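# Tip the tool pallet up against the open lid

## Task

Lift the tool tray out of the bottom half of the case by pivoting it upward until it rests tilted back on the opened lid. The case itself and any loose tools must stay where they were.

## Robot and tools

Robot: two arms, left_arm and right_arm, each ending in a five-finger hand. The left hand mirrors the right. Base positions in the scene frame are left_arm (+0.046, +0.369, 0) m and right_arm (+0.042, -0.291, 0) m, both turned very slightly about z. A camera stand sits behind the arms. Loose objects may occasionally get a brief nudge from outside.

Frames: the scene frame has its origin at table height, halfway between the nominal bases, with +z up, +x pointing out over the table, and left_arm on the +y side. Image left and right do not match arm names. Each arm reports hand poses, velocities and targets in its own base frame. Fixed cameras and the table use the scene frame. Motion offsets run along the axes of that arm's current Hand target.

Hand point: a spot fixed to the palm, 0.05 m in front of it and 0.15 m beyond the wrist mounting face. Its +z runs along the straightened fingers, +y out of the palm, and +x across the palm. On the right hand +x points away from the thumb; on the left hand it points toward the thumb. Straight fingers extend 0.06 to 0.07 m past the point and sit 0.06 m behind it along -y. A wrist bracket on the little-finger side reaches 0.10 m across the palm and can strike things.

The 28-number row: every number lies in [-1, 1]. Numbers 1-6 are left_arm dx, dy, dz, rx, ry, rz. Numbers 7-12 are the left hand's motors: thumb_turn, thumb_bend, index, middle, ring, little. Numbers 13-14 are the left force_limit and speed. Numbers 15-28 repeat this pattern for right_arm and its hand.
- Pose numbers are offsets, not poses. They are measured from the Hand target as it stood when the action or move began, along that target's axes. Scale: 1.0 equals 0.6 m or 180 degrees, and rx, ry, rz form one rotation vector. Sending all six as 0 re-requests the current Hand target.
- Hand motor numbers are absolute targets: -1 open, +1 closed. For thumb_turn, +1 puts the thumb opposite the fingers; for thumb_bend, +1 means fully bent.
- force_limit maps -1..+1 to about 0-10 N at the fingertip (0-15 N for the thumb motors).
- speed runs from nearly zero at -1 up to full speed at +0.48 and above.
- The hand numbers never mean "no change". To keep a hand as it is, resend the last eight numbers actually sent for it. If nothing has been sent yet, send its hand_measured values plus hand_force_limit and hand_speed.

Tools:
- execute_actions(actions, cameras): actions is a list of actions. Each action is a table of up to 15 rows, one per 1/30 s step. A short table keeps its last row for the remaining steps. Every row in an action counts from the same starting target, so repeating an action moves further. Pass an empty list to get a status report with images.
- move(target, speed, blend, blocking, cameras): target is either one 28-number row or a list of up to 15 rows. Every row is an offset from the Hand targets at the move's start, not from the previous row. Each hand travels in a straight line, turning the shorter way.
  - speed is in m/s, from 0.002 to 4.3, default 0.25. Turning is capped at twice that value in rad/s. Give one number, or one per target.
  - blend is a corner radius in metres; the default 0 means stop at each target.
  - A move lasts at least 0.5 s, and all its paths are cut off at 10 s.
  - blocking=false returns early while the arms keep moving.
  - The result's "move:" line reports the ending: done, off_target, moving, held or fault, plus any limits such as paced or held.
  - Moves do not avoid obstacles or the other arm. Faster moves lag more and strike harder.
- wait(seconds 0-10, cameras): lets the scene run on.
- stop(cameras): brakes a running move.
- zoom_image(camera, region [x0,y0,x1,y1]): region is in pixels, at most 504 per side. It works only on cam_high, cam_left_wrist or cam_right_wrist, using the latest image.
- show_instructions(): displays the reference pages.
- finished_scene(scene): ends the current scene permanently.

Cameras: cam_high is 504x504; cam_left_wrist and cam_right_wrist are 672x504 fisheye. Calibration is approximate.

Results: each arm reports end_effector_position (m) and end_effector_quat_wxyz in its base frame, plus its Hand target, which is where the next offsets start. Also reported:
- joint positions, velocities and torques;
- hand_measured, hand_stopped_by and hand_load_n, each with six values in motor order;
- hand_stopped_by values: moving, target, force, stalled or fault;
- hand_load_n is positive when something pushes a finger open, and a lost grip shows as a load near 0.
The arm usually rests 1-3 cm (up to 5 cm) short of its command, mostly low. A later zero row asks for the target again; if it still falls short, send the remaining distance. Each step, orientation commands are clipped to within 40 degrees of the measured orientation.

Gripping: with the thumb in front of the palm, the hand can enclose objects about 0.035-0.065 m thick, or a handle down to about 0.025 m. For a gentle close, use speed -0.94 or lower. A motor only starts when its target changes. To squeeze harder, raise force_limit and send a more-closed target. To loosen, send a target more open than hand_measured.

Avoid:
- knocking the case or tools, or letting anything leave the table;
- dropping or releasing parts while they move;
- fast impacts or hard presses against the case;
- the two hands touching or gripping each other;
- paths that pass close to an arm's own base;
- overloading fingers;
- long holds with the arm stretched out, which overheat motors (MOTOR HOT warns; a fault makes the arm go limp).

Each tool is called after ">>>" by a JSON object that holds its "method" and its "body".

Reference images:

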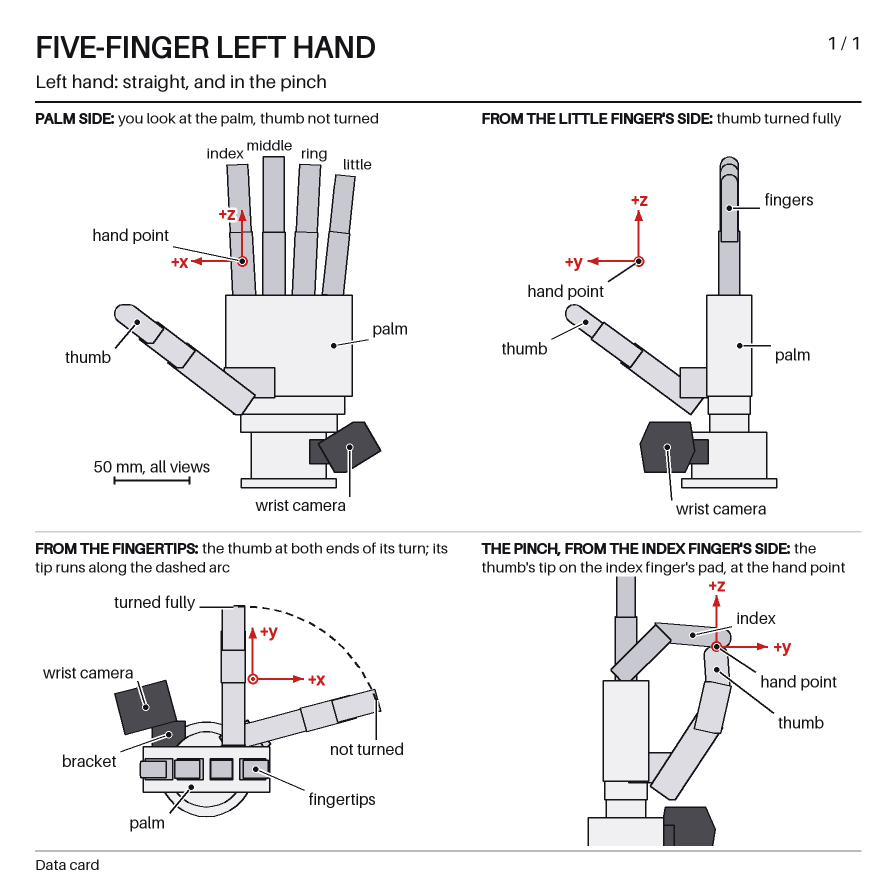

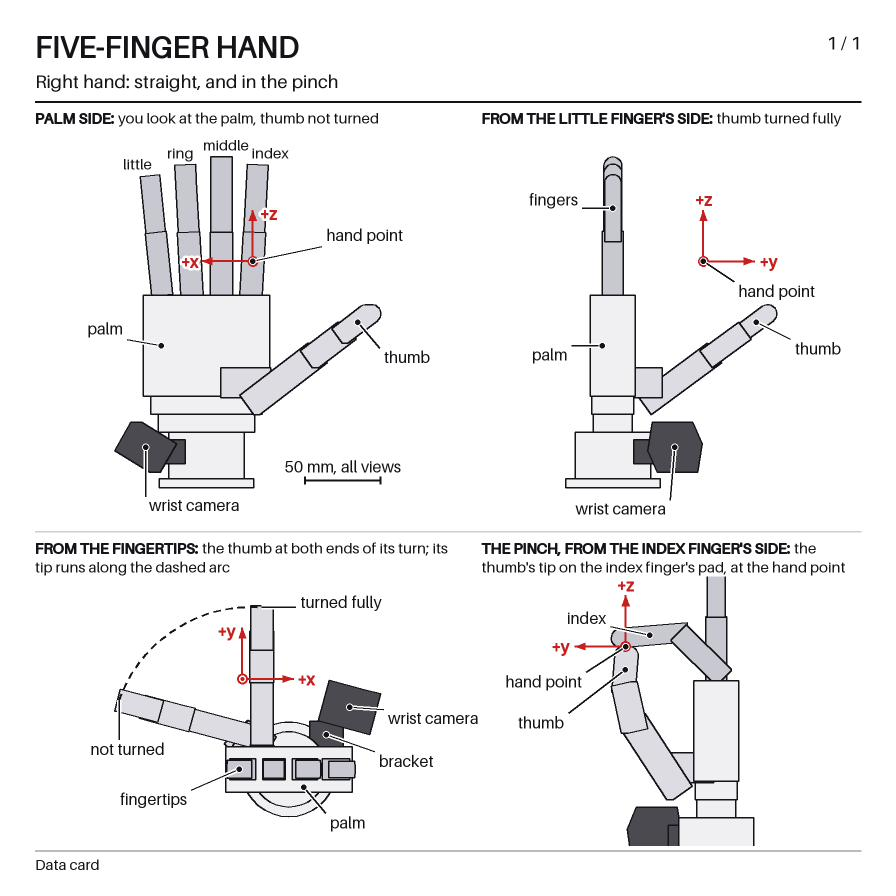

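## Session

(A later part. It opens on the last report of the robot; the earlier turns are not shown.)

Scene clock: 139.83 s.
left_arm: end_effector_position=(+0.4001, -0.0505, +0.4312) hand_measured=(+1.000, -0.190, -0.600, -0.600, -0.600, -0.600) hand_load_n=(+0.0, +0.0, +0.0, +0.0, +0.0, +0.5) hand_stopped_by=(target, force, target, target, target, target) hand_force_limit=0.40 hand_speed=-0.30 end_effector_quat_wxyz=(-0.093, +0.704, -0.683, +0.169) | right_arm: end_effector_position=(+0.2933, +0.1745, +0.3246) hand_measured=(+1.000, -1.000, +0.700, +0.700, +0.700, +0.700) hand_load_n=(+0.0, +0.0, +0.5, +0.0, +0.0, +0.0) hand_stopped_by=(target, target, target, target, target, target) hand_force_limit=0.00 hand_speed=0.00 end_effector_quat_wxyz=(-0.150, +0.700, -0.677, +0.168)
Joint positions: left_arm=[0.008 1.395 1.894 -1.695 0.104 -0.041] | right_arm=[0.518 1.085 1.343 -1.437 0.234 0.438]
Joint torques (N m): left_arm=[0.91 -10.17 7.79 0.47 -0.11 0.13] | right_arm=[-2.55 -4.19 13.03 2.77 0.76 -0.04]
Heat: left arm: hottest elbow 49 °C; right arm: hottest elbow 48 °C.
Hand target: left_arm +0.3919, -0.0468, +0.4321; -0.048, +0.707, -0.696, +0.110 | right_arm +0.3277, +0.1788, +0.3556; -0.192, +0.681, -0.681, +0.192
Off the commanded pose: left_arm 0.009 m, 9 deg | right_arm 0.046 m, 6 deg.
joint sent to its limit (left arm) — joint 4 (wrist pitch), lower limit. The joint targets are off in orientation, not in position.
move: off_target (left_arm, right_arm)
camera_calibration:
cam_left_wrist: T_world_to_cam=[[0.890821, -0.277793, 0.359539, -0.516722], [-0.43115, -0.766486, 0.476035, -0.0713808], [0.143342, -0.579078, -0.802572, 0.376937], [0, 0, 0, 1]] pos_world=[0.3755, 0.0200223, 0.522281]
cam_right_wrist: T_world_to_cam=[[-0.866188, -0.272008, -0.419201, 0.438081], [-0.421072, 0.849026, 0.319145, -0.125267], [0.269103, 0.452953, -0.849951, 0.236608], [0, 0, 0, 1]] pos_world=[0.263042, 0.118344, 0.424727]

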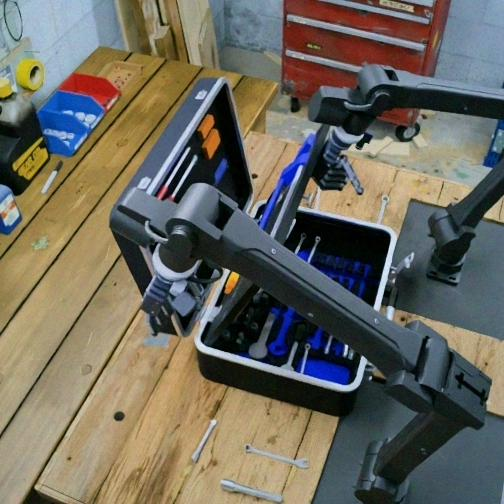

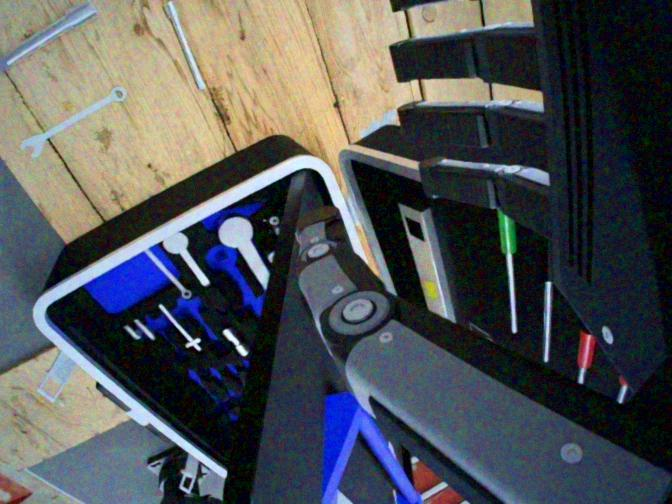

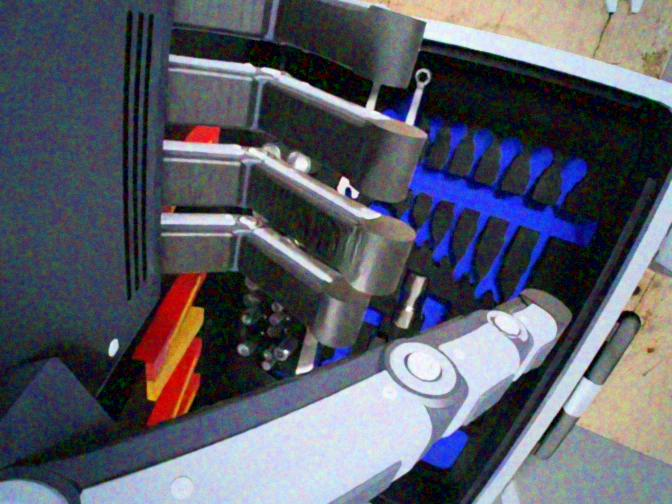

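>>> {"method": "move", "body": {"target": [[0.0218,-0.0025,-0.2513,0.2618,-0.0227,0.0184,-1,-1,0.0,0.0,0.0,0.0,0.4,0,0,0,0,0,0,0,1,-1,0.7,0.7,0.7,0.7,0,0],[0.409,-0.1265,-0.1275,0.2618,-0.0227,0.0184,-1,-1,0.0,0.0,0.0,0.0,0.4,0,0,0,0,0,0,0,1,-1,0.7,0.7,0.7,0.7,0,0]], "speed": 0.15, "cameras": ["all"]}}

>>> {"method": "zoom_image", "body": {"camera": "cam_high", "region": [160, 40, 420, 380]}}

Scene clock: 147.03 s.
left_arm: end_effector_position=(+0.4467, -0.2746, +0.5210) hand_measured=(-1.000, -1.000, +0.000, +0.000, +0.000, +0.000) hand_load_n=(+0.0, +0.0, +0.0, +0.0, +0.0, +0.0) hand_stopped_by=(target, target, target, target, target, target) hand_force_limit=0.40 hand_speed=0.00 end_effector_quat_wxyz=(-0.354, +0.613, -0.626, +0.328) | right_arm: end_effector_position=(+0.2933, +0.1745, +0.3246) hand_measured=(+1.000, -1.000, +0.700, +0.700, +0.700, +0.700) hand_load_n=(+0.0, +0.0, +0.5, +0.5, +0.0, +0.0) hand_stopped_by=(target, target, target, target, target, target) hand_force_limit=0.00 hand_speed=0.00 end_effector_quat_wxyz=(-0.150, +0.700, -0.677, +0.168)
Joint positions: left_arm=[-0.671 1.402 1.98 -1.267 -0.575 -0.373] | right_arm=[0.518 1.085 1.343 -1.437 0.234 0.438]
Joint torques (N m): left_arm=[-0.67 -8.76 14.15 1.98 -0.46 -0.06] | right_arm=[-2.55 -4.19 13.03 2.77 0.76 -0.05]
Heat: left arm: hottest elbow 47 °C; right arm: hottest elbow 50 °C.
Hand target: left_arm +0.4501, -0.2827, +0.5450; -0.354, +0.613, -0.612, +0.353 | right_arm +0.3277, +0.1788, +0.3556; -0.192, +0.681, -0.681, +0.192
Off the commanded pose: left_arm 0.026 m, 3 deg | right_arm 0.046 m, 6 deg.
move: off_target (left_arm, right_arm)
camera_calibration:
cam_left_wrist: T_world_to_cam=[[0.523329, -0.354902, 0.774707, -0.726135], [-0.58099, -0.813672, 0.0197171, 0.0260074], [0.62336, -0.460415, -0.632013, 0.0417596], [0, 0, 0, 1]] pos_world=[0.369086, -0.217318, 0.588422]
cam_right_wrist: T_world_to_cam=[[-0.866188, -0.272008, -0.419201, 0.438081], [-0.421072, 0.849026, 0.319145, -0.125267], [0.269103, 0.452953, -0.849951, 0.236608], [0, 0, 0, 1]] pos_world=[0.263042, 0.118344, 0.424727]

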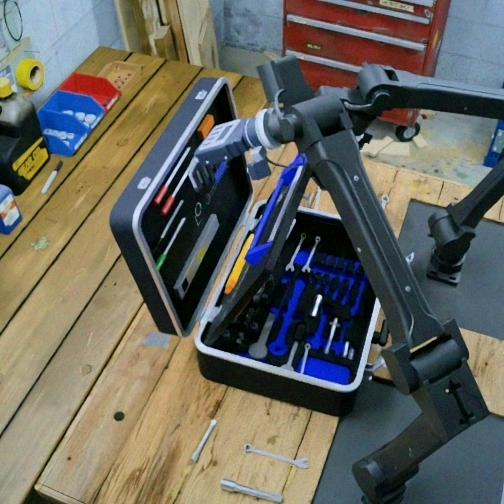

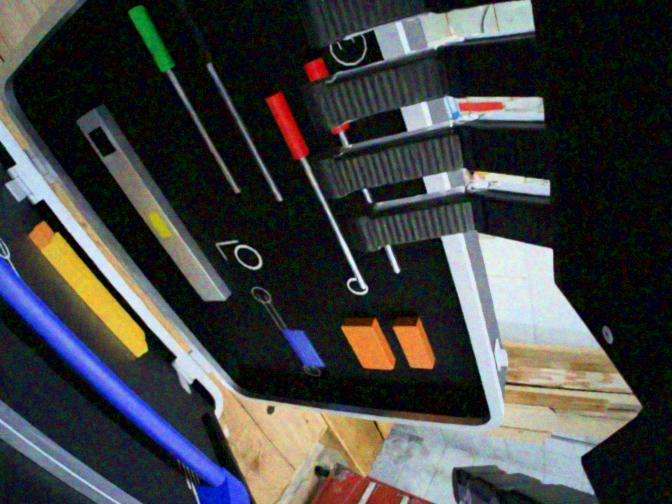

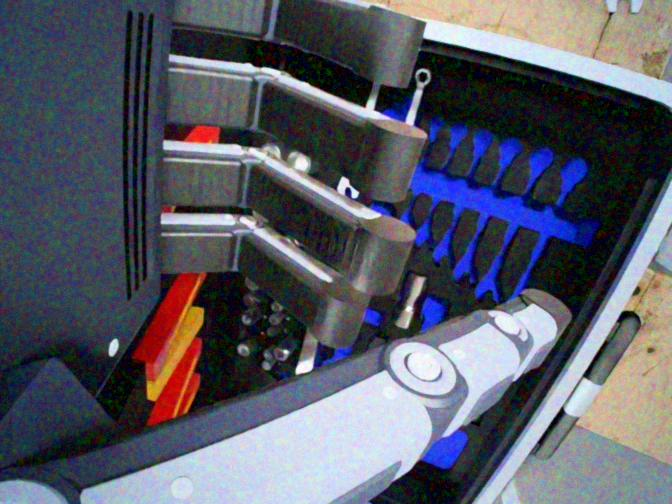

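Scaled by 1.482 from the camera's 504x504 image, which has a finer 720x720 frame.

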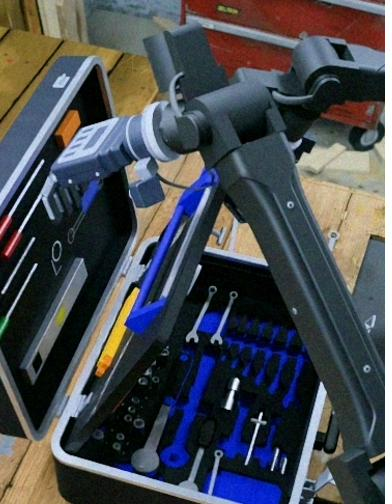

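>>> {"method": "move", "body": {"target": [0,0,0,0,0,0,-1,-1,0.0,0.0,0.0,0.0,0.4,0,0,-0.1288,-0.0142,-0.0556,0,0,1,-1,0.7,0.7,0.7,0.7,0,0], "speed": 0.05, "cameras": ["all"]}}

>>> {"method": "zoom_image", "body": {"camera": "cam_high", "region": [160, 40, 420, 380]}}

Scene clock: 150.67 s.
left_arm: end_effector_position=(+0.4467, -0.2746, +0.5210) hand_measured=(-1.000, -1.000, +0.000, +0.000, +0.000, +0.000) hand_load_n=(+0.0, +0.0, +0.0, +0.0, +0.0, +0.0) hand_stopped_by=(target, target, target, target, target, target) hand_force_limit=0.40 hand_speed=0.00 end_effector_quat_wxyz=(-0.354, +0.613, -0.626, +0.328) | right_arm: end_effector_position=(+0.3763, +0.1788, +0.3915) hand_measured=(+1.000, -1.000, +0.700, +0.700, +0.700, +0.700) hand_load_n=(+0.0, +0.0, +0.0, +0.5, +0.0, +0.0) hand_stopped_by=(target, target, target, target, target, target) hand_force_limit=0.00 hand_speed=0.00 end_effector_quat_wxyz=(-0.121, +0.703, -0.690, +0.126)
Joint positions: left_arm=[-0.671 1.402 1.98 -1.267 -0.575 -0.373] | right_arm=[0.389 1.391 1.794 -1.648 0.134 0.348]
Joint torques (N m): left_arm=[-0.44 -9.11 14.23 1.92 -0.48 -0.08] | right_arm=[-1.32 -8.41 10.69 0.72 0.14 0.09]
Heat: left arm: hottest elbow 47 °C; right arm: hottest elbow 50 °C.
Hand target: left_arm +0.4501, -0.2827, +0.5450; -0.354, +0.613, -0.612, +0.353 | right_arm +0.3890, +0.1788, +0.4031; -0.132, +0.695, -0.695, +0.132
Off the commanded pose: left_arm 0.026 m, 3 deg | right_arm 0.017 m, 2 deg.
move: off_target (left_arm, right_arm)
camera_calibration:
cam_left_wrist: T_world_to_cam=[[0.523329, -0.354902, 0.774707, -0.726135], [-0.58099, -0.813672, 0.0197171, 0.0260074], [0.62336, -0.460415, -0.632013, 0.0417596], [0, 0, 0, 1]] pos_world=[0.369086, -0.217318, 0.588422]
cam_right_wrist: T_world_to_cam=[[-0.907687, -0.255129, -0.333187, 0.518125], [-0.37619, 0.846545, 0.37662, -0.154292], [0.185972, 0.467194, -0.864375, 0.303488], [0, 0, 0, 1]] pos_world=[0.355812, 0.121016, 0.493069]

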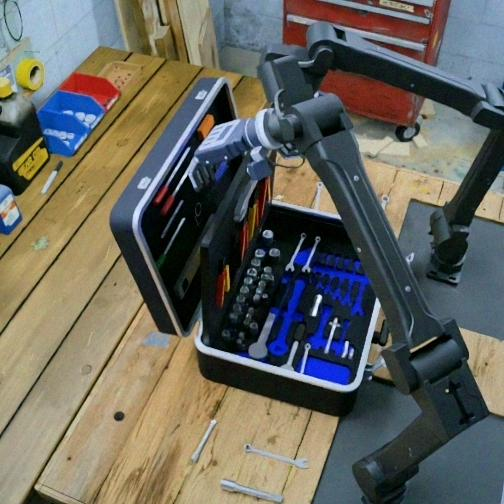

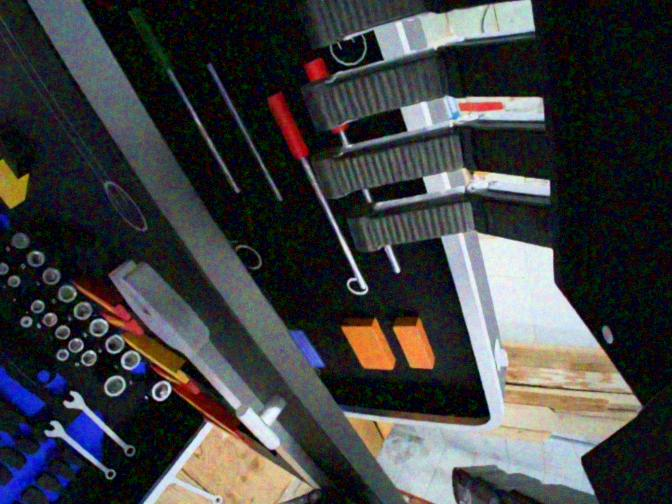

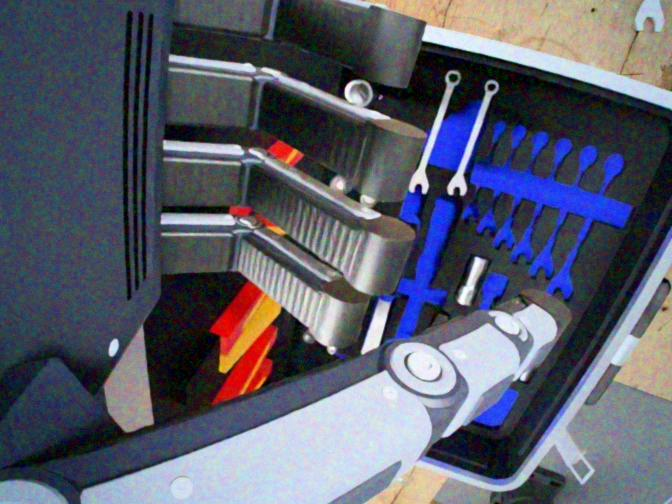

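Scaled by 1.482 from the camera's 504x504 image, which has a finer 720x720 frame.

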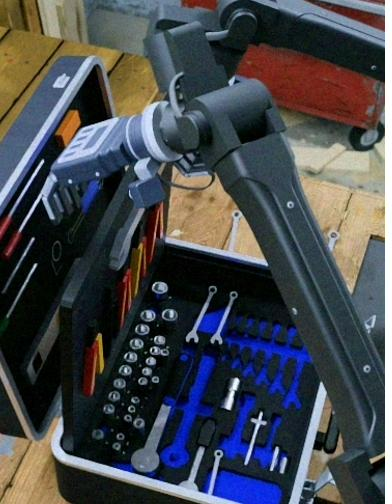

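>>> {"method": "move", "body": {"target": [0,0.1198,0.0692,0,0,0,-1,-1,0.0,0.0,0.0,0.0,0.4,0,0,0,0,0,0,0,1,-1,0.7,0.7,0.7,0.7,0,0], "speed": 0.1, "cameras": ["all"]}}

>>> {"method": "zoom_image", "body": {"camera": "cam_high", "region": [160, 40, 420, 380]}}

Scene clock: 152.63 s.
left_arm: end_effector_position=(+0.4531, -0.2798, +0.4588) hand_measured=(-1.000, -1.000, +0.000, +0.000, +0.000, +0.000) hand_load_n=(+0.0, +0.0, +0.0, +0.0, +0.0, +0.0) hand_stopped_by=(target, target, target, target, target, target) hand_force_limit=0.40 hand_speed=0.00 end_effector_quat_wxyz=(-0.355, +0.613, -0.617, +0.343) | right_arm: end_effector_position=(+0.3763, +0.1788, +0.3915) hand_measured=(+1.000, -1.000, +0.700, +0.700, +0.700, +0.700) hand_load_n=(+0.0, +0.0, +0.0, +0.0, +0.0, +0.0) hand_stopped_by=(target, target, target, target, target, target) hand_force_limit=0.00 hand_speed=0.00 end_effector_quat_wxyz=(-0.121, +0.703, -0.690, +0.126)
Joint positions: left_arm=[-0.671 1.315 1.696 -1.037 -0.575 -0.376] | right_arm=[0.389 1.391 1.794 -1.648 0.134 0.348]
Joint torques (N m): left_arm=[-0.5 -10.4 8.87 2.5 -0.52 -0.03] | right_arm=[-1.32 -8.41 10.73 0.69 0.13 0.09]
Heat: left arm: hottest elbow 47 °C; right arm: hottest elbow 50 °C.
Hand target: left_arm +0.4502, -0.2828, +0.4620; -0.354, +0.613, -0.612, +0.353 | right_arm +0.3890, +0.1788, +0.4031; -0.132, +0.695, -0.695, +0.132
Off the commanded pose: left_arm 0.005 m, 1 deg | right_arm 0.017 m, 2 deg.
move: off_target (right_arm)
camera_calibration:
cam_left_wrist: T_world_to_cam=[[0.50413, -0.336383, 0.795424, -0.678723], [-0.580215, -0.814126, 0.0234421, 0.0244638], [0.63969, -0.473335, -0.6056, -0.0270045], [0, 0, 0, 1]] pos_world=[0.373634, -0.221176, 0.522945]
cam_right_wrist: T_world_to_cam=[[-0.907687, -0.255129, -0.333187, 0.518125], [-0.37619, 0.846545, 0.37662, -0.154292], [0.185972, 0.467194, -0.864375, 0.303488], [0, 0, 0, 1]] pos_world=[0.355812, 0.121016, 0.493069]

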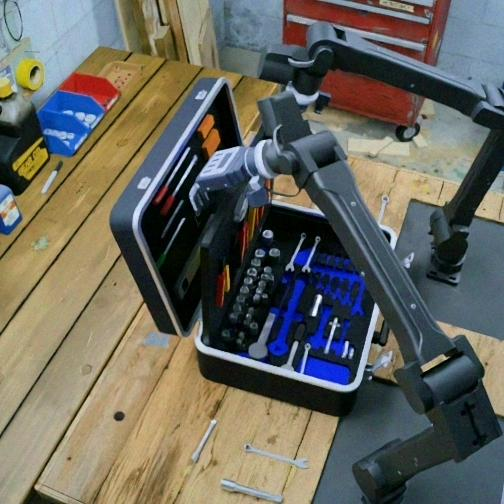

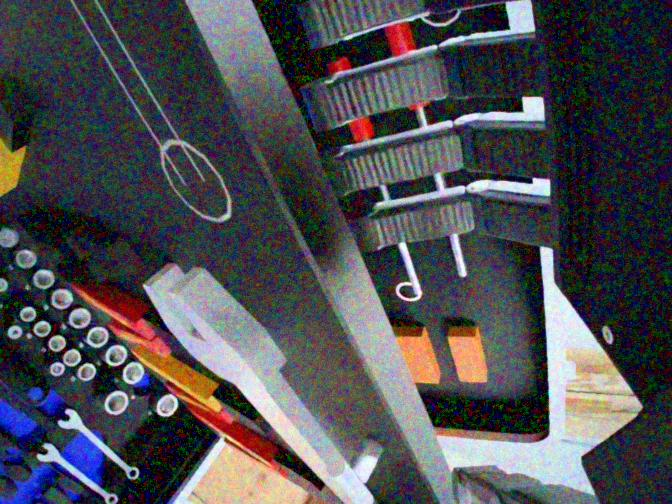

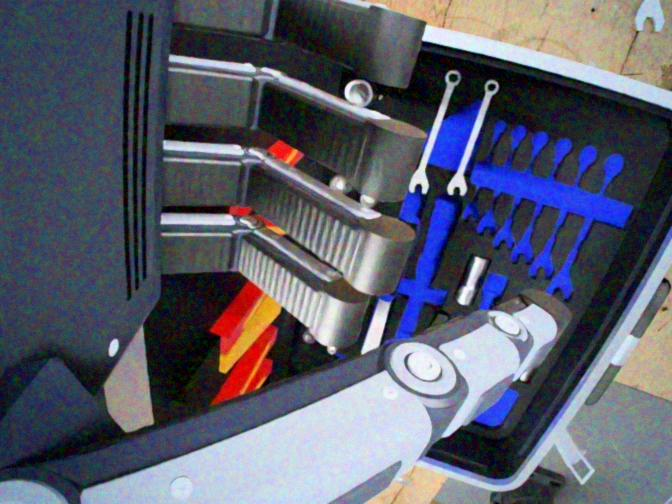

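Scaled by 1.482 from the camera's 504x504 image, which has a finer 720x720 frame.

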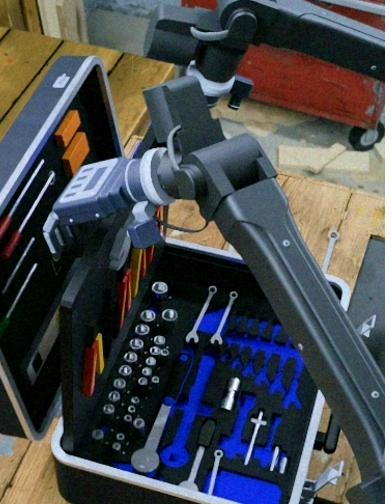

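>>> {"method": "move", "body": {"target": [0,0,0,0,0,0,-1,-1,0.0,0.0,0.0,0.0,0.4,0,0,-0.0633,0.0033,-0.022,0,0,1,-1,0.7,0.7,0.7,0.7,0,0], "speed": 0.04, "cameras": ["all"]}}

>>> {"method": "zoom_image", "body": {"camera": "cam_left_wrist", "region": [150, 0, 550, 400]}}

Scene clock: 154.57 s.
left_arm: end_effector_position=(+0.4566, -0.2807, +0.4594) hand_measured=(-1.000, -1.000, +0.000, +0.000, +0.000, +0.000) hand_load_n=(+0.0, +0.0, +4.0, +3.5, +0.0, +0.0) hand_stopped_by=(target, target, target, target, target, target) hand_force_limit=0.40 hand_speed=0.00 end_effector_quat_wxyz=(-0.359, +0.614, -0.611, +0.348) | right_arm: end_effector_position=(+0.4058, +0.1823, +0.4117) hand_measured=(+1.000, -1.000, +0.700, +0.700, +0.700, +0.700) hand_load_n=(+0.0, +0.0, +0.0, +0.0, +0.0, +0.5) hand_stopped_by=(target, target, target, target, target, target) hand_force_limit=0.00 hand_speed=0.00 end_effector_quat_wxyz=(-0.139, +0.706, -0.685, +0.115)
Joint positions: left_arm=[-0.671 1.315 1.689 -1.017 -0.583 -0.379] | right_arm=[0.354 1.473 1.932 -1.677 0.086 0.309]
Joint torques (N m): left_arm=[-0.38 -10.34 9.33 1.72 -0.18 0] | right_arm=[-2.14 -7.94 10.69 0.69 0.25 0.11]
Heat: left arm: hottest elbow 47 °C; right arm: hottest elbow 50 °C.
Hand target: left_arm +0.4502, -0.2828, +0.4620; -0.354, +0.613, -0.612, +0.353 | right_arm +0.4252, +0.1789, +0.4151; -0.108, +0.699, -0.699, +0.108
Off the commanded pose: left_arm 0.007 m, 1 deg | right_arm 0.020 m, 4 deg.
joint sent to its limit (right arm) — joint 4 (wrist pitch), lower limit. The joint targets are off in orientation, not in position.
move: off_target (right_arm)
camera_calibration:
cam_left_wrist: T_world_to_cam=[[0.495715, -0.326145, 0.80492, -0.678956], [-0.573693, -0.818787, 0.0215488, 0.0223451], [0.65203, -0.472459, -0.592992, -0.0404943], [0, 0, 0, 1]] pos_world=[0.375791, -0.222274, 0.522011]
cam_right_wrist: T_world_to_cam=[[-0.899884, -0.25762, -0.35191, 0.557442], [-0.394587, 0.82462, 0.405342, -0.154133], [0.185768, 0.50362, -0.843716, 0.298777], [0, 0, 0, 1]] pos_world=[0.385311, 0.12024, 0.510729]

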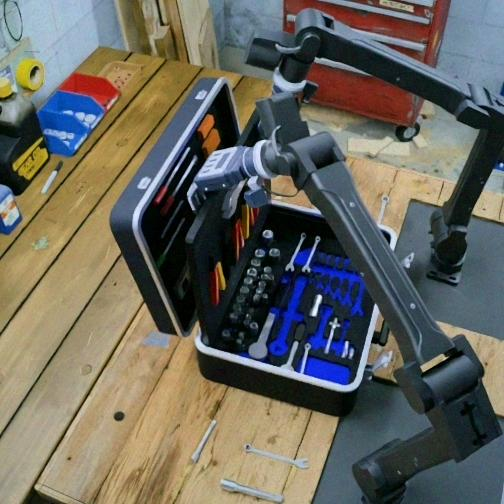

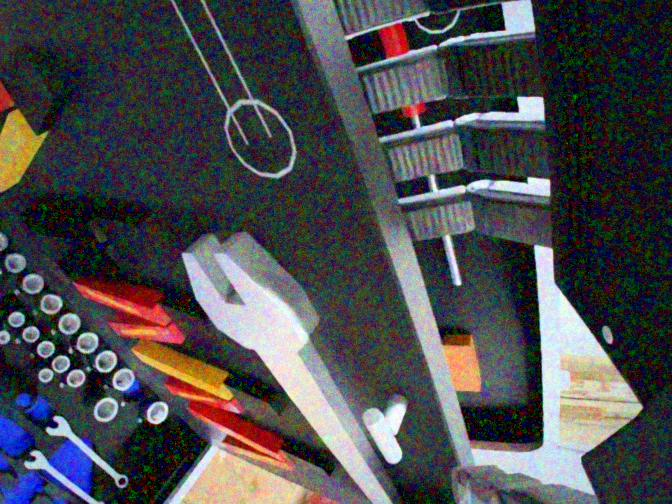

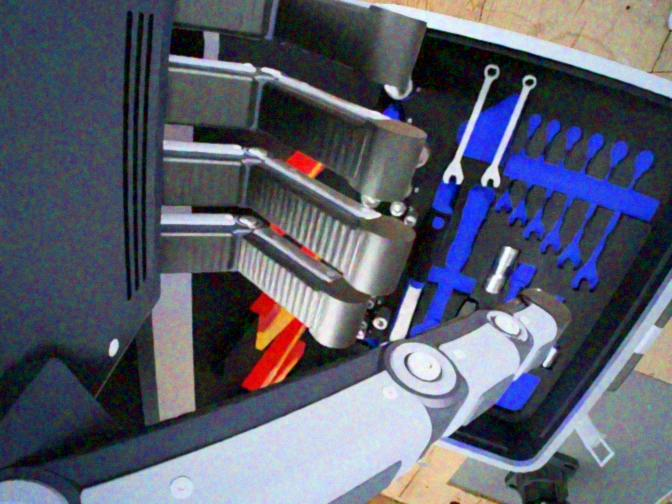

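Scaled by 1.260 from the camera's 672x504 image, which has a finer 960x720 frame.

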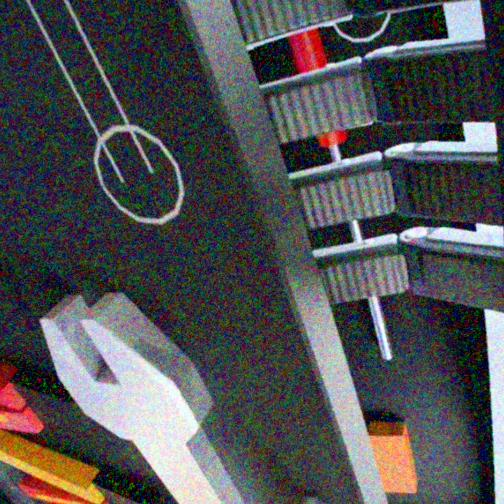

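>>> {"method": "move", "body": {"target": [0,-0.025,0.0433,0,0,0,-1,-1,0.0,0.0,0.0,0.0,0.4,0,0,-0.0577,0.0113,0,0,0,1,-1,0.7,0.7,0.7,0.7,0,0], "speed": 0.03, "cameras": ["all"]}}

>>> {"method": "zoom_image", "body": {"camera": "cam_high", "region": [100, 40, 360, 380]}}

Scene clock: 156.47 s.
left_arm: end_effector_position=(+0.4860, -0.2782, +0.4540) hand_measured=(-1.000, -1.000, +0.000, +0.000, +0.000, +0.000) hand_load_n=(-0.5, -0.5, +6.0, +5.5, +0.0, +0.0) hand_stopped_by=(target, target, target, target, target, target) hand_force_limit=0.40 hand_speed=0.00 end_effector_quat_wxyz=(-0.358, +0.625, -0.595, +0.356) | right_arm: end_effector_position=(+0.4377, +0.1835, +0.4152) hand_measured=(+1.000, -1.000, +0.700, +0.700, +0.700, +0.700) hand_load_n=(+0.0, +0.0, +0.0, +0.0, +0.0, +0.0) hand_stopped_by=(target, target, target, target, target, target) hand_force_limit=0.00 hand_speed=0.00 end_effector_quat_wxyz=(-0.146, +0.708, -0.680, +0.119)
Joint positions: left_arm=[-0.626 1.352 1.696 -0.959 -0.558 -0.379] | right_arm=[0.333 1.55 2.027 -1.677 0.079 0.278]
Joint torques (N m): left_arm=[-0.56 -9.99 13.16 0.35 0.21 0.29] | right_arm=[-2.43 -8.82 11.22 0.7 0.21 0.19]
Heat: left arm: hottest elbow 46 °C; right arm: hottest elbow 50 °C.
Hand target: left_arm +0.4802, -0.2827, +0.4621; -0.354, +0.613, -0.612, +0.353 | right_arm +0.4603, +0.1788, +0.4189; -0.107, +0.699, -0.699, +0.107
Off the commanded pose: left_arm 0.011 m, 2 deg | right_arm 0.023 m, 5 deg.
joint sent to its limit (right arm) — joint 4 (wrist pitch), lower limit. The joint targets are off in orientation, not in position.
move: off_target (left_arm, right_arm)
camera_calibration:
cam_left_wrist: T_world_to_cam=[[0.492307, -0.290524, 0.820506, -0.683899], [-0.553496, -0.832007, 0.0375038, 0.0206531], [0.671771, -0.47261, -0.570407, -0.0815757], [0, 0, 0, 1]] pos_world=[0.40292, -0.220059, 0.513837]
cam_right_wrist: T_world_to_cam=[[-0.891306, -0.266383, -0.366898, 0.591742], [-0.409626, 0.820006, 0.399746, -0.134244], [0.194373, 0.506587, -0.839993, 0.289344], [0, 0, 0, 1]] pos_world=[0.416193, 0.121133, 0.51382]

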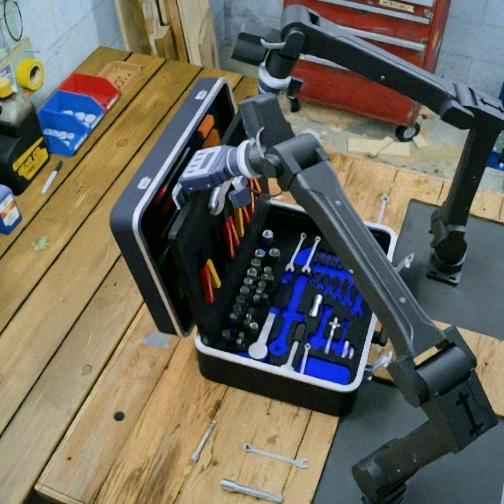

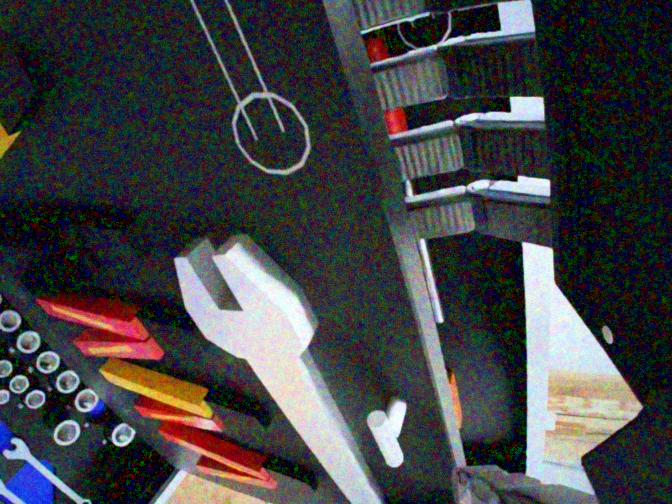

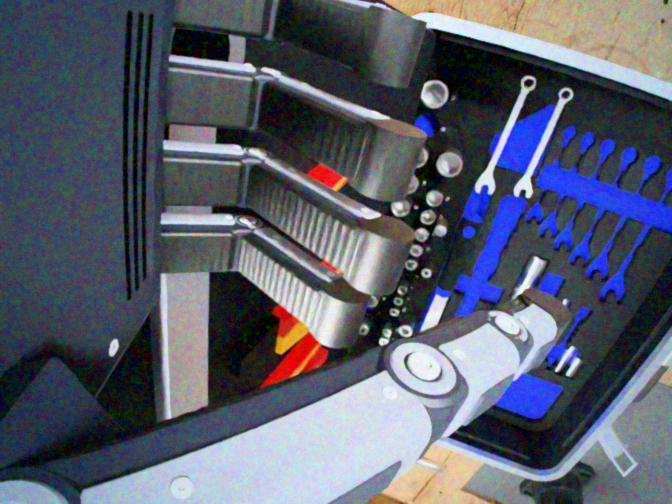

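Scaled by 1.482 from the camera's 504x504 image, which has a finer 720x720 frame.

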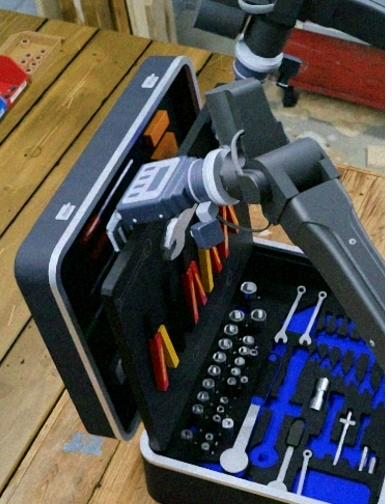

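>>> {"method": "move", "body": {"target": [0,-0.025,0.0433,0,0,0,-1,-1,0.0,0.0,0.0,0.0,0.4,0,0,0,0,0,0,0,1,-1,0.7,0.7,0.7,0.7,0,0], "speed": 0.03, "cameras": ["all"]}}

>>> {"method": "zoom_image", "body": {"camera": "cam_high", "region": [100, 40, 360, 380]}}

Scene clock: 158.13 s.
left_arm: end_effector_position=(+0.5040, -0.2786, +0.4494) hand_measured=(-1.000, -1.000, +0.000, +0.000, +0.000, +0.000) hand_load_n=(+0.0, +0.0, +1.5, -0.5, +0.0, +0.0) hand_stopped_by=(target, target, target, target, target, target) hand_force_limit=0.40 hand_speed=0.00 end_effector_quat_wxyz=(-0.355, +0.616, -0.610, +0.349) | right_arm: end_effector_position=(+0.4483, +0.1812, +0.4112) hand_measured=(+1.000, -1.000, +0.700, +0.700, +0.700, +0.700) hand_load_n=(+0.0, +0.0, +0.0, +0.0, +0.0, +0.0) hand_stopped_by=(target, target, target, target, target, target) hand_force_limit=0.00 hand_speed=0.00 end_effector_quat_wxyz=(-0.142, +0.702, -0.688, +0.119)
Joint positions: left_arm=[-0.598 1.396 1.735 -0.958 -0.519 -0.335] | right_arm=[0.321 1.575 2.045 -1.677 0.08 0.286]
Joint torques (N m): left_arm=[0.79 -9.23 14.89 0.94 0.01 0.16] | right_arm=[-1.38 -11.16 10.25 0.72 0.19 0.12]
Heat: left arm: hottest elbow 46 °C; right arm: hottest elbow 50 °C.
Hand target: left_arm +0.5102, -0.2827, +0.4620; -0.354, +0.613, -0.612, +0.353 | right_arm +0.4603, +0.1788, +0.4191; -0.108, +0.699, -0.699, +0.108
Off the commanded pose: left_arm 0.015 m, 1 deg | right_arm 0.014 m, 4 deg.
joint sent to its limit (right arm) — joint 4 (wrist pitch), lower limit. The joint targets are off in orientation, not in position.
move: off_target (left_arm, right_arm)
camera_calibration:
cam_left_wrist: T_world_to_cam=[[0.49817, -0.320964, 0.805487, -0.693678], [-0.574097, -0.818274, 0.0290026, 0.0484862], [0.649799, -0.476876, -0.591904, -0.0769366], [0, 0, 0, 1]] pos_world=[0.423399, -0.21966, 0.511803]
cam_right_wrist: T_world_to_cam=[[-0.898566, -0.249219, -0.361205, 0.596925], [-0.391245, 0.827759, 0.402172, -0.136916], [0.198762, 0.502698, -0.841301, 0.284377], [0, 0, 0, 1]] pos_world=[0.426285, 0.119143, 0.509923]

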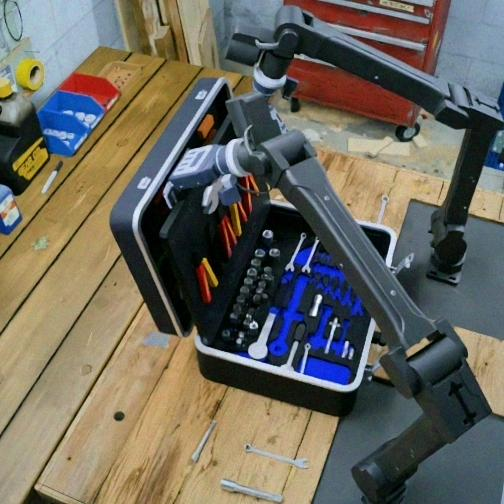

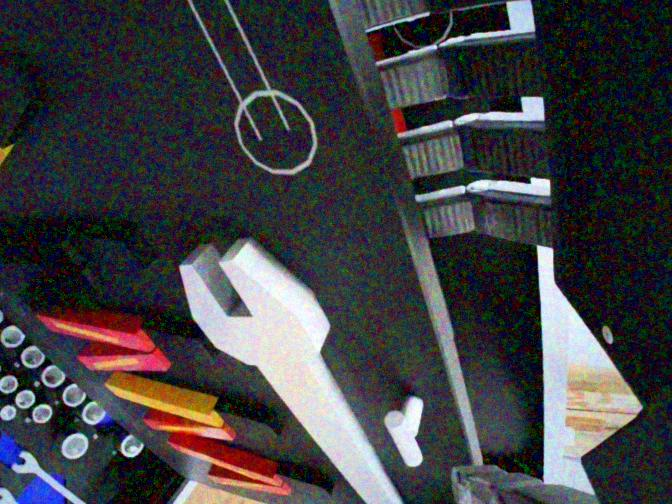

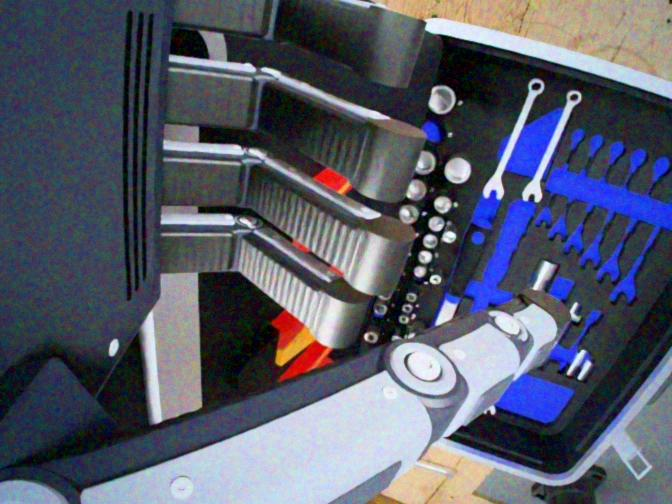

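Scaled by 1.482 from the camera's 504x504 image, which has a finer 720x720 frame.

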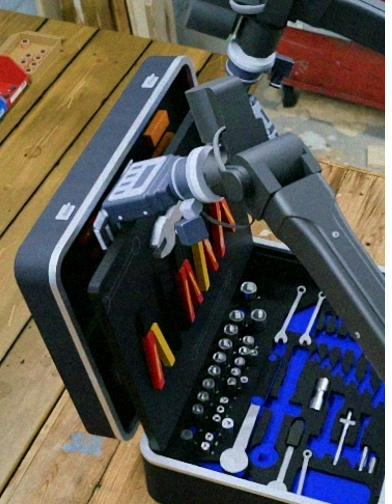

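>>> {"method": "move", "body": {"target": [0,-0.025,0.0433,0,0,0,-1,-1,0.0,0.0,0.0,0.0,0.4,0,0,0,0,0,0,0,1,-1,0.7,0.7,0.7,0.7,0,0], "speed": 0.03, "cameras": ["all"]}}

>>> {"method": "zoom_image", "body": {"camera": "cam_high", "region": [100, 40, 360, 380]}}

Scene clock: 160.30 s.
left_arm: end_effector_position=(+0.5177, -0.2774, +0.4466) hand_measured=(-1.000, -1.000, +0.000, +0.000, +0.000, +0.000) hand_load_n=(+0.0, +0.0, +1.5, +2.5, +0.0, -3.0) hand_stopped_by=(target, target, target, target, target, target) hand_force_limit=0.40 hand_speed=0.00 end_effector_quat_wxyz=(-0.350, +0.617, -0.617, +0.341) | right_arm: end_effector_position=(+0.4487, +0.1813, +0.4104) hand_measured=(+1.000, -1.000, +0.700, +0.700, +0.700, +0.700) hand_load_n=(+0.0, -0.5, +0.0, +0.0, +0.0, +0.0) hand_stopped_by=(target, target, target, target, target, target) hand_force_limit=0.00 hand_speed=0.00 end_effector_quat_wxyz=(-0.142, +0.702, -0.688, +0.118)
Joint positions: left_arm=[-0.575 1.435 1.779 -0.978 -0.493 -0.322] | right_arm=[0.321 1.576 2.045 -1.677 0.08 0.286]
Joint torques (N m): left_arm=[1.14 -8.23 16.4 2.5 0.09 0.26] | right_arm=[-1.32 -11.28 10.26 0.69 0.19 0.12]
Heat: left arm: hottest elbow 46 °C; right arm: hottest elbow 50 °C.
Hand target: left_arm +0.5402, -0.2827, +0.4619; -0.354, +0.613, -0.612, +0.353 | right_arm +0.4603, +0.1788, +0.4190; -0.108, +0.699, -0.699, +0.108
Off the commanded pose: left_arm 0.028 m, 2 deg | right_arm 0.015 m, 4 deg.
joint sent to its limit (right arm) — joint 4 (wrist pitch), lower limit. The joint targets are off in orientation, not in position.
move: off_target (left_arm, right_arm)
camera_calibration:
cam_left_wrist: T_world_to_cam=[[0.513608, -0.32998, 0.792036, -0.702447], [-0.577957, -0.815312, 0.0351081, 0.0574874], [0.634171, -0.475794, -0.609465, -0.0707108], [0, 0, 0, 1]] pos_world=[0.438851, -0.218567, 0.511249]
cam_right_wrist: T_world_to_cam=[[-0.899058, -0.249431, -0.359833, 0.59671], [-0.390721, 0.827933, 0.402322, -0.136926], [0.197566, 0.502305, -0.841818, 0.284409], [0, 0, 0, 1]] pos_world=[0.426788, 0.119344, 0.509224]

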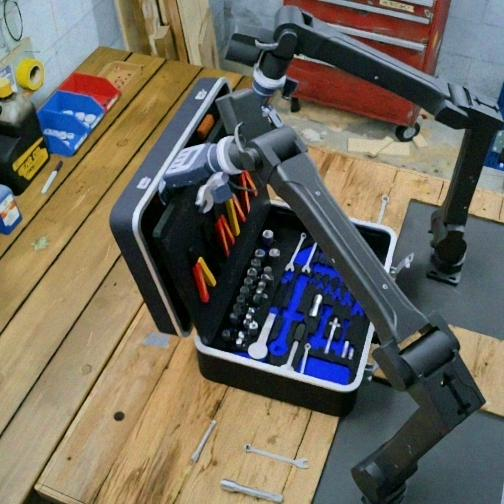

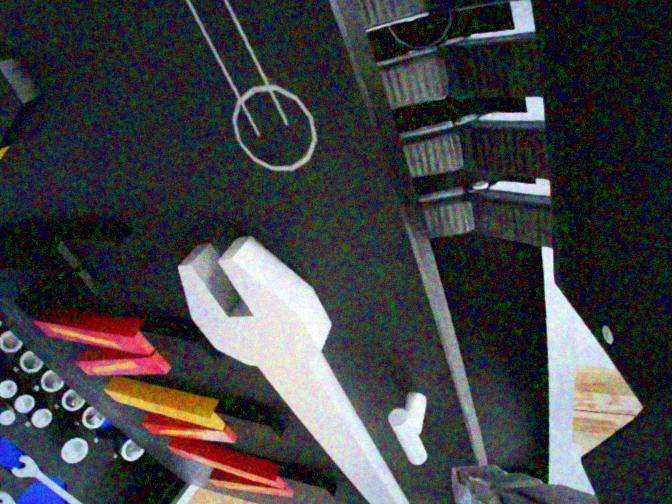

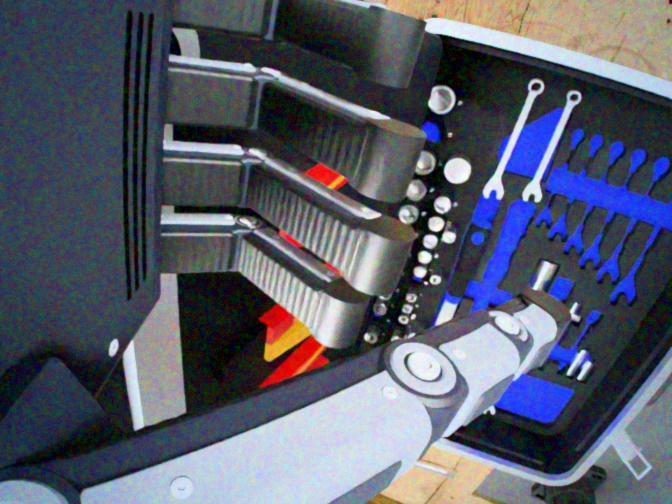

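Scaled by 1.482 from the camera's 504x504 image, which has a finer 720x720 frame.

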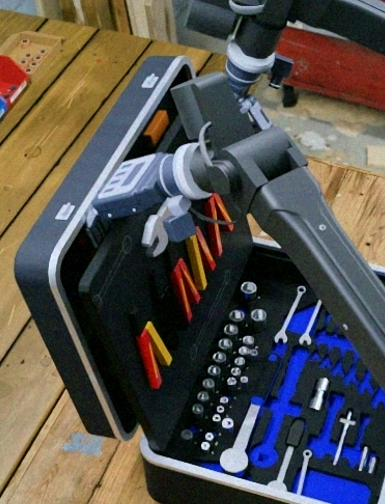

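>>> {"method": "move", "body": {"target": [0,-0.1517,-0.0972,0,0,0,-1,-1,0.0,0.0,0.0,0.0,0.4,0,0,0,0,0,0,0,1,-1,0.7,0.7,0.7,0.7,0,0], "speed": 0.06, "cameras": ["all"]}}

>>> {"method": "zoom_image", "body": {"camera": "cam_high", "region": [100, 40, 360, 380]}}

Scene clock: 163.77 s.
left_arm: end_effector_position=(+0.5353, -0.2903, +0.5482) hand_measured=(-1.000, -1.000, +0.000, +0.000, +0.000, +0.000) hand_load_n=(+0.0, +0.0, +0.0, +0.0, +0.0, +0.0) hand_stopped_by=(target, target, target, target, target, target) hand_force_limit=0.40 hand_speed=0.00 end_effector_quat_wxyz=(-0.348, +0.614, -0.621, +0.341) | right_arm: end_effector_position=(+0.4491, +0.1815, +0.4107) hand_measured=(+1.000, -1.000, +0.700, +0.700, +0.700, +0.700) hand_load_n=(+0.0, +0.0, +0.0, +0.0, +0.0, +0.0) hand_stopped_by=(target, target, target, target, target, target) hand_force_limit=0.00 hand_speed=0.00 end_effector_quat_wxyz=(-0.142, +0.702, -0.688, +0.118)
Joint positions: left_arm=[-0.575 1.67 2.367 -1.334 -0.486 -0.317] | right_arm=[0.321 1.577 2.047 -1.677 0.08 0.287]
Joint torques (N m): left_arm=[1.08 -12.81 13.37 1.18 -0.31 0.12] | right_arm=[-1.32 -11.28 10.15 0.69 0.19 0.11]
Heat: left arm: hottest elbow 46 °C; right arm: hottest elbow 50 °C.
Hand target: left_arm +0.5351, -0.2828, +0.5701; -0.354, +0.613, -0.612, +0.353 | right_arm +0.4603, +0.1789, +0.4190; -0.108, +0.699, -0.699, +0.108
Off the commanded pose: left_arm 0.023 m, 2 deg | right_arm 0.014 m, 4 deg.
joint sent to its limit (right arm) — joint 4 (wrist pitch), lower limit. The joint targets are off in orientation, not in position.
move: off_target (left_arm, right_arm)
camera_calibration:
cam_left_wrist: T_world_to_cam=[[0.513918, -0.335641, 0.789451, -0.796572], [-0.584696, -0.810451, 0.0360563, 0.058097], [0.62771, -0.480119, -0.612753, -0.022036], [0, 0, 0, 1]] pos_world=[0.457174, -0.230858, 0.613258]
cam_right_wrist: T_world_to_cam=[[-0.898966, -0.248594, -0.360639, 0.597371], [-0.390426, 0.828007, 0.402457, -0.137258], [0.198563, 0.502598, -0.841408, 0.283747], [0, 0, 0, 1]] pos_world=[0.427086, 0.119543, 0.509423]

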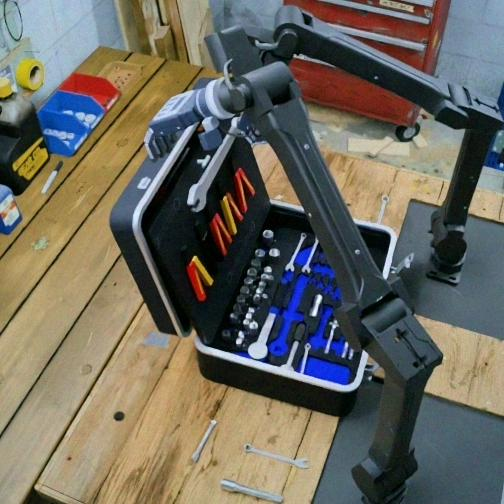

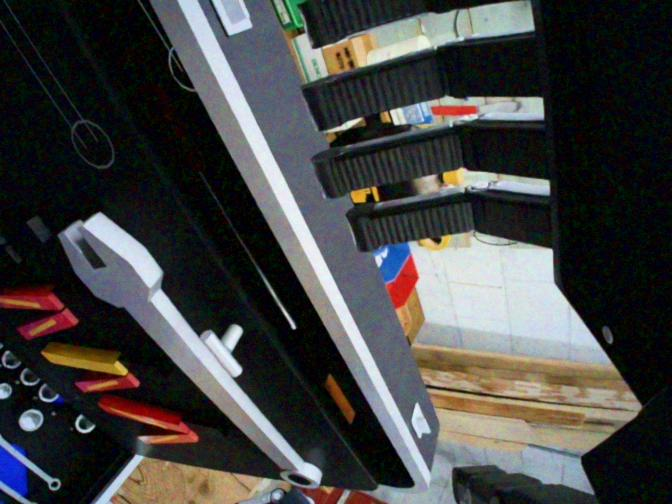

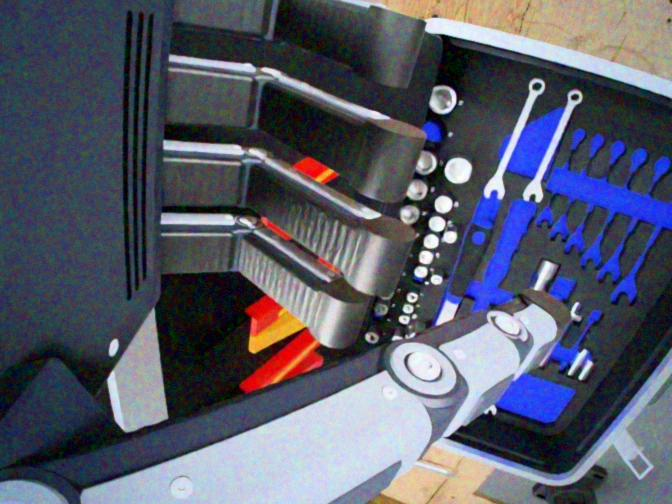

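Scaled by 1.482 from the camera's 504x504 image, which has a finer 720x720 frame.

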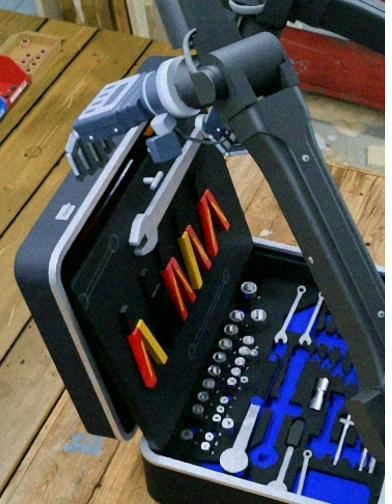

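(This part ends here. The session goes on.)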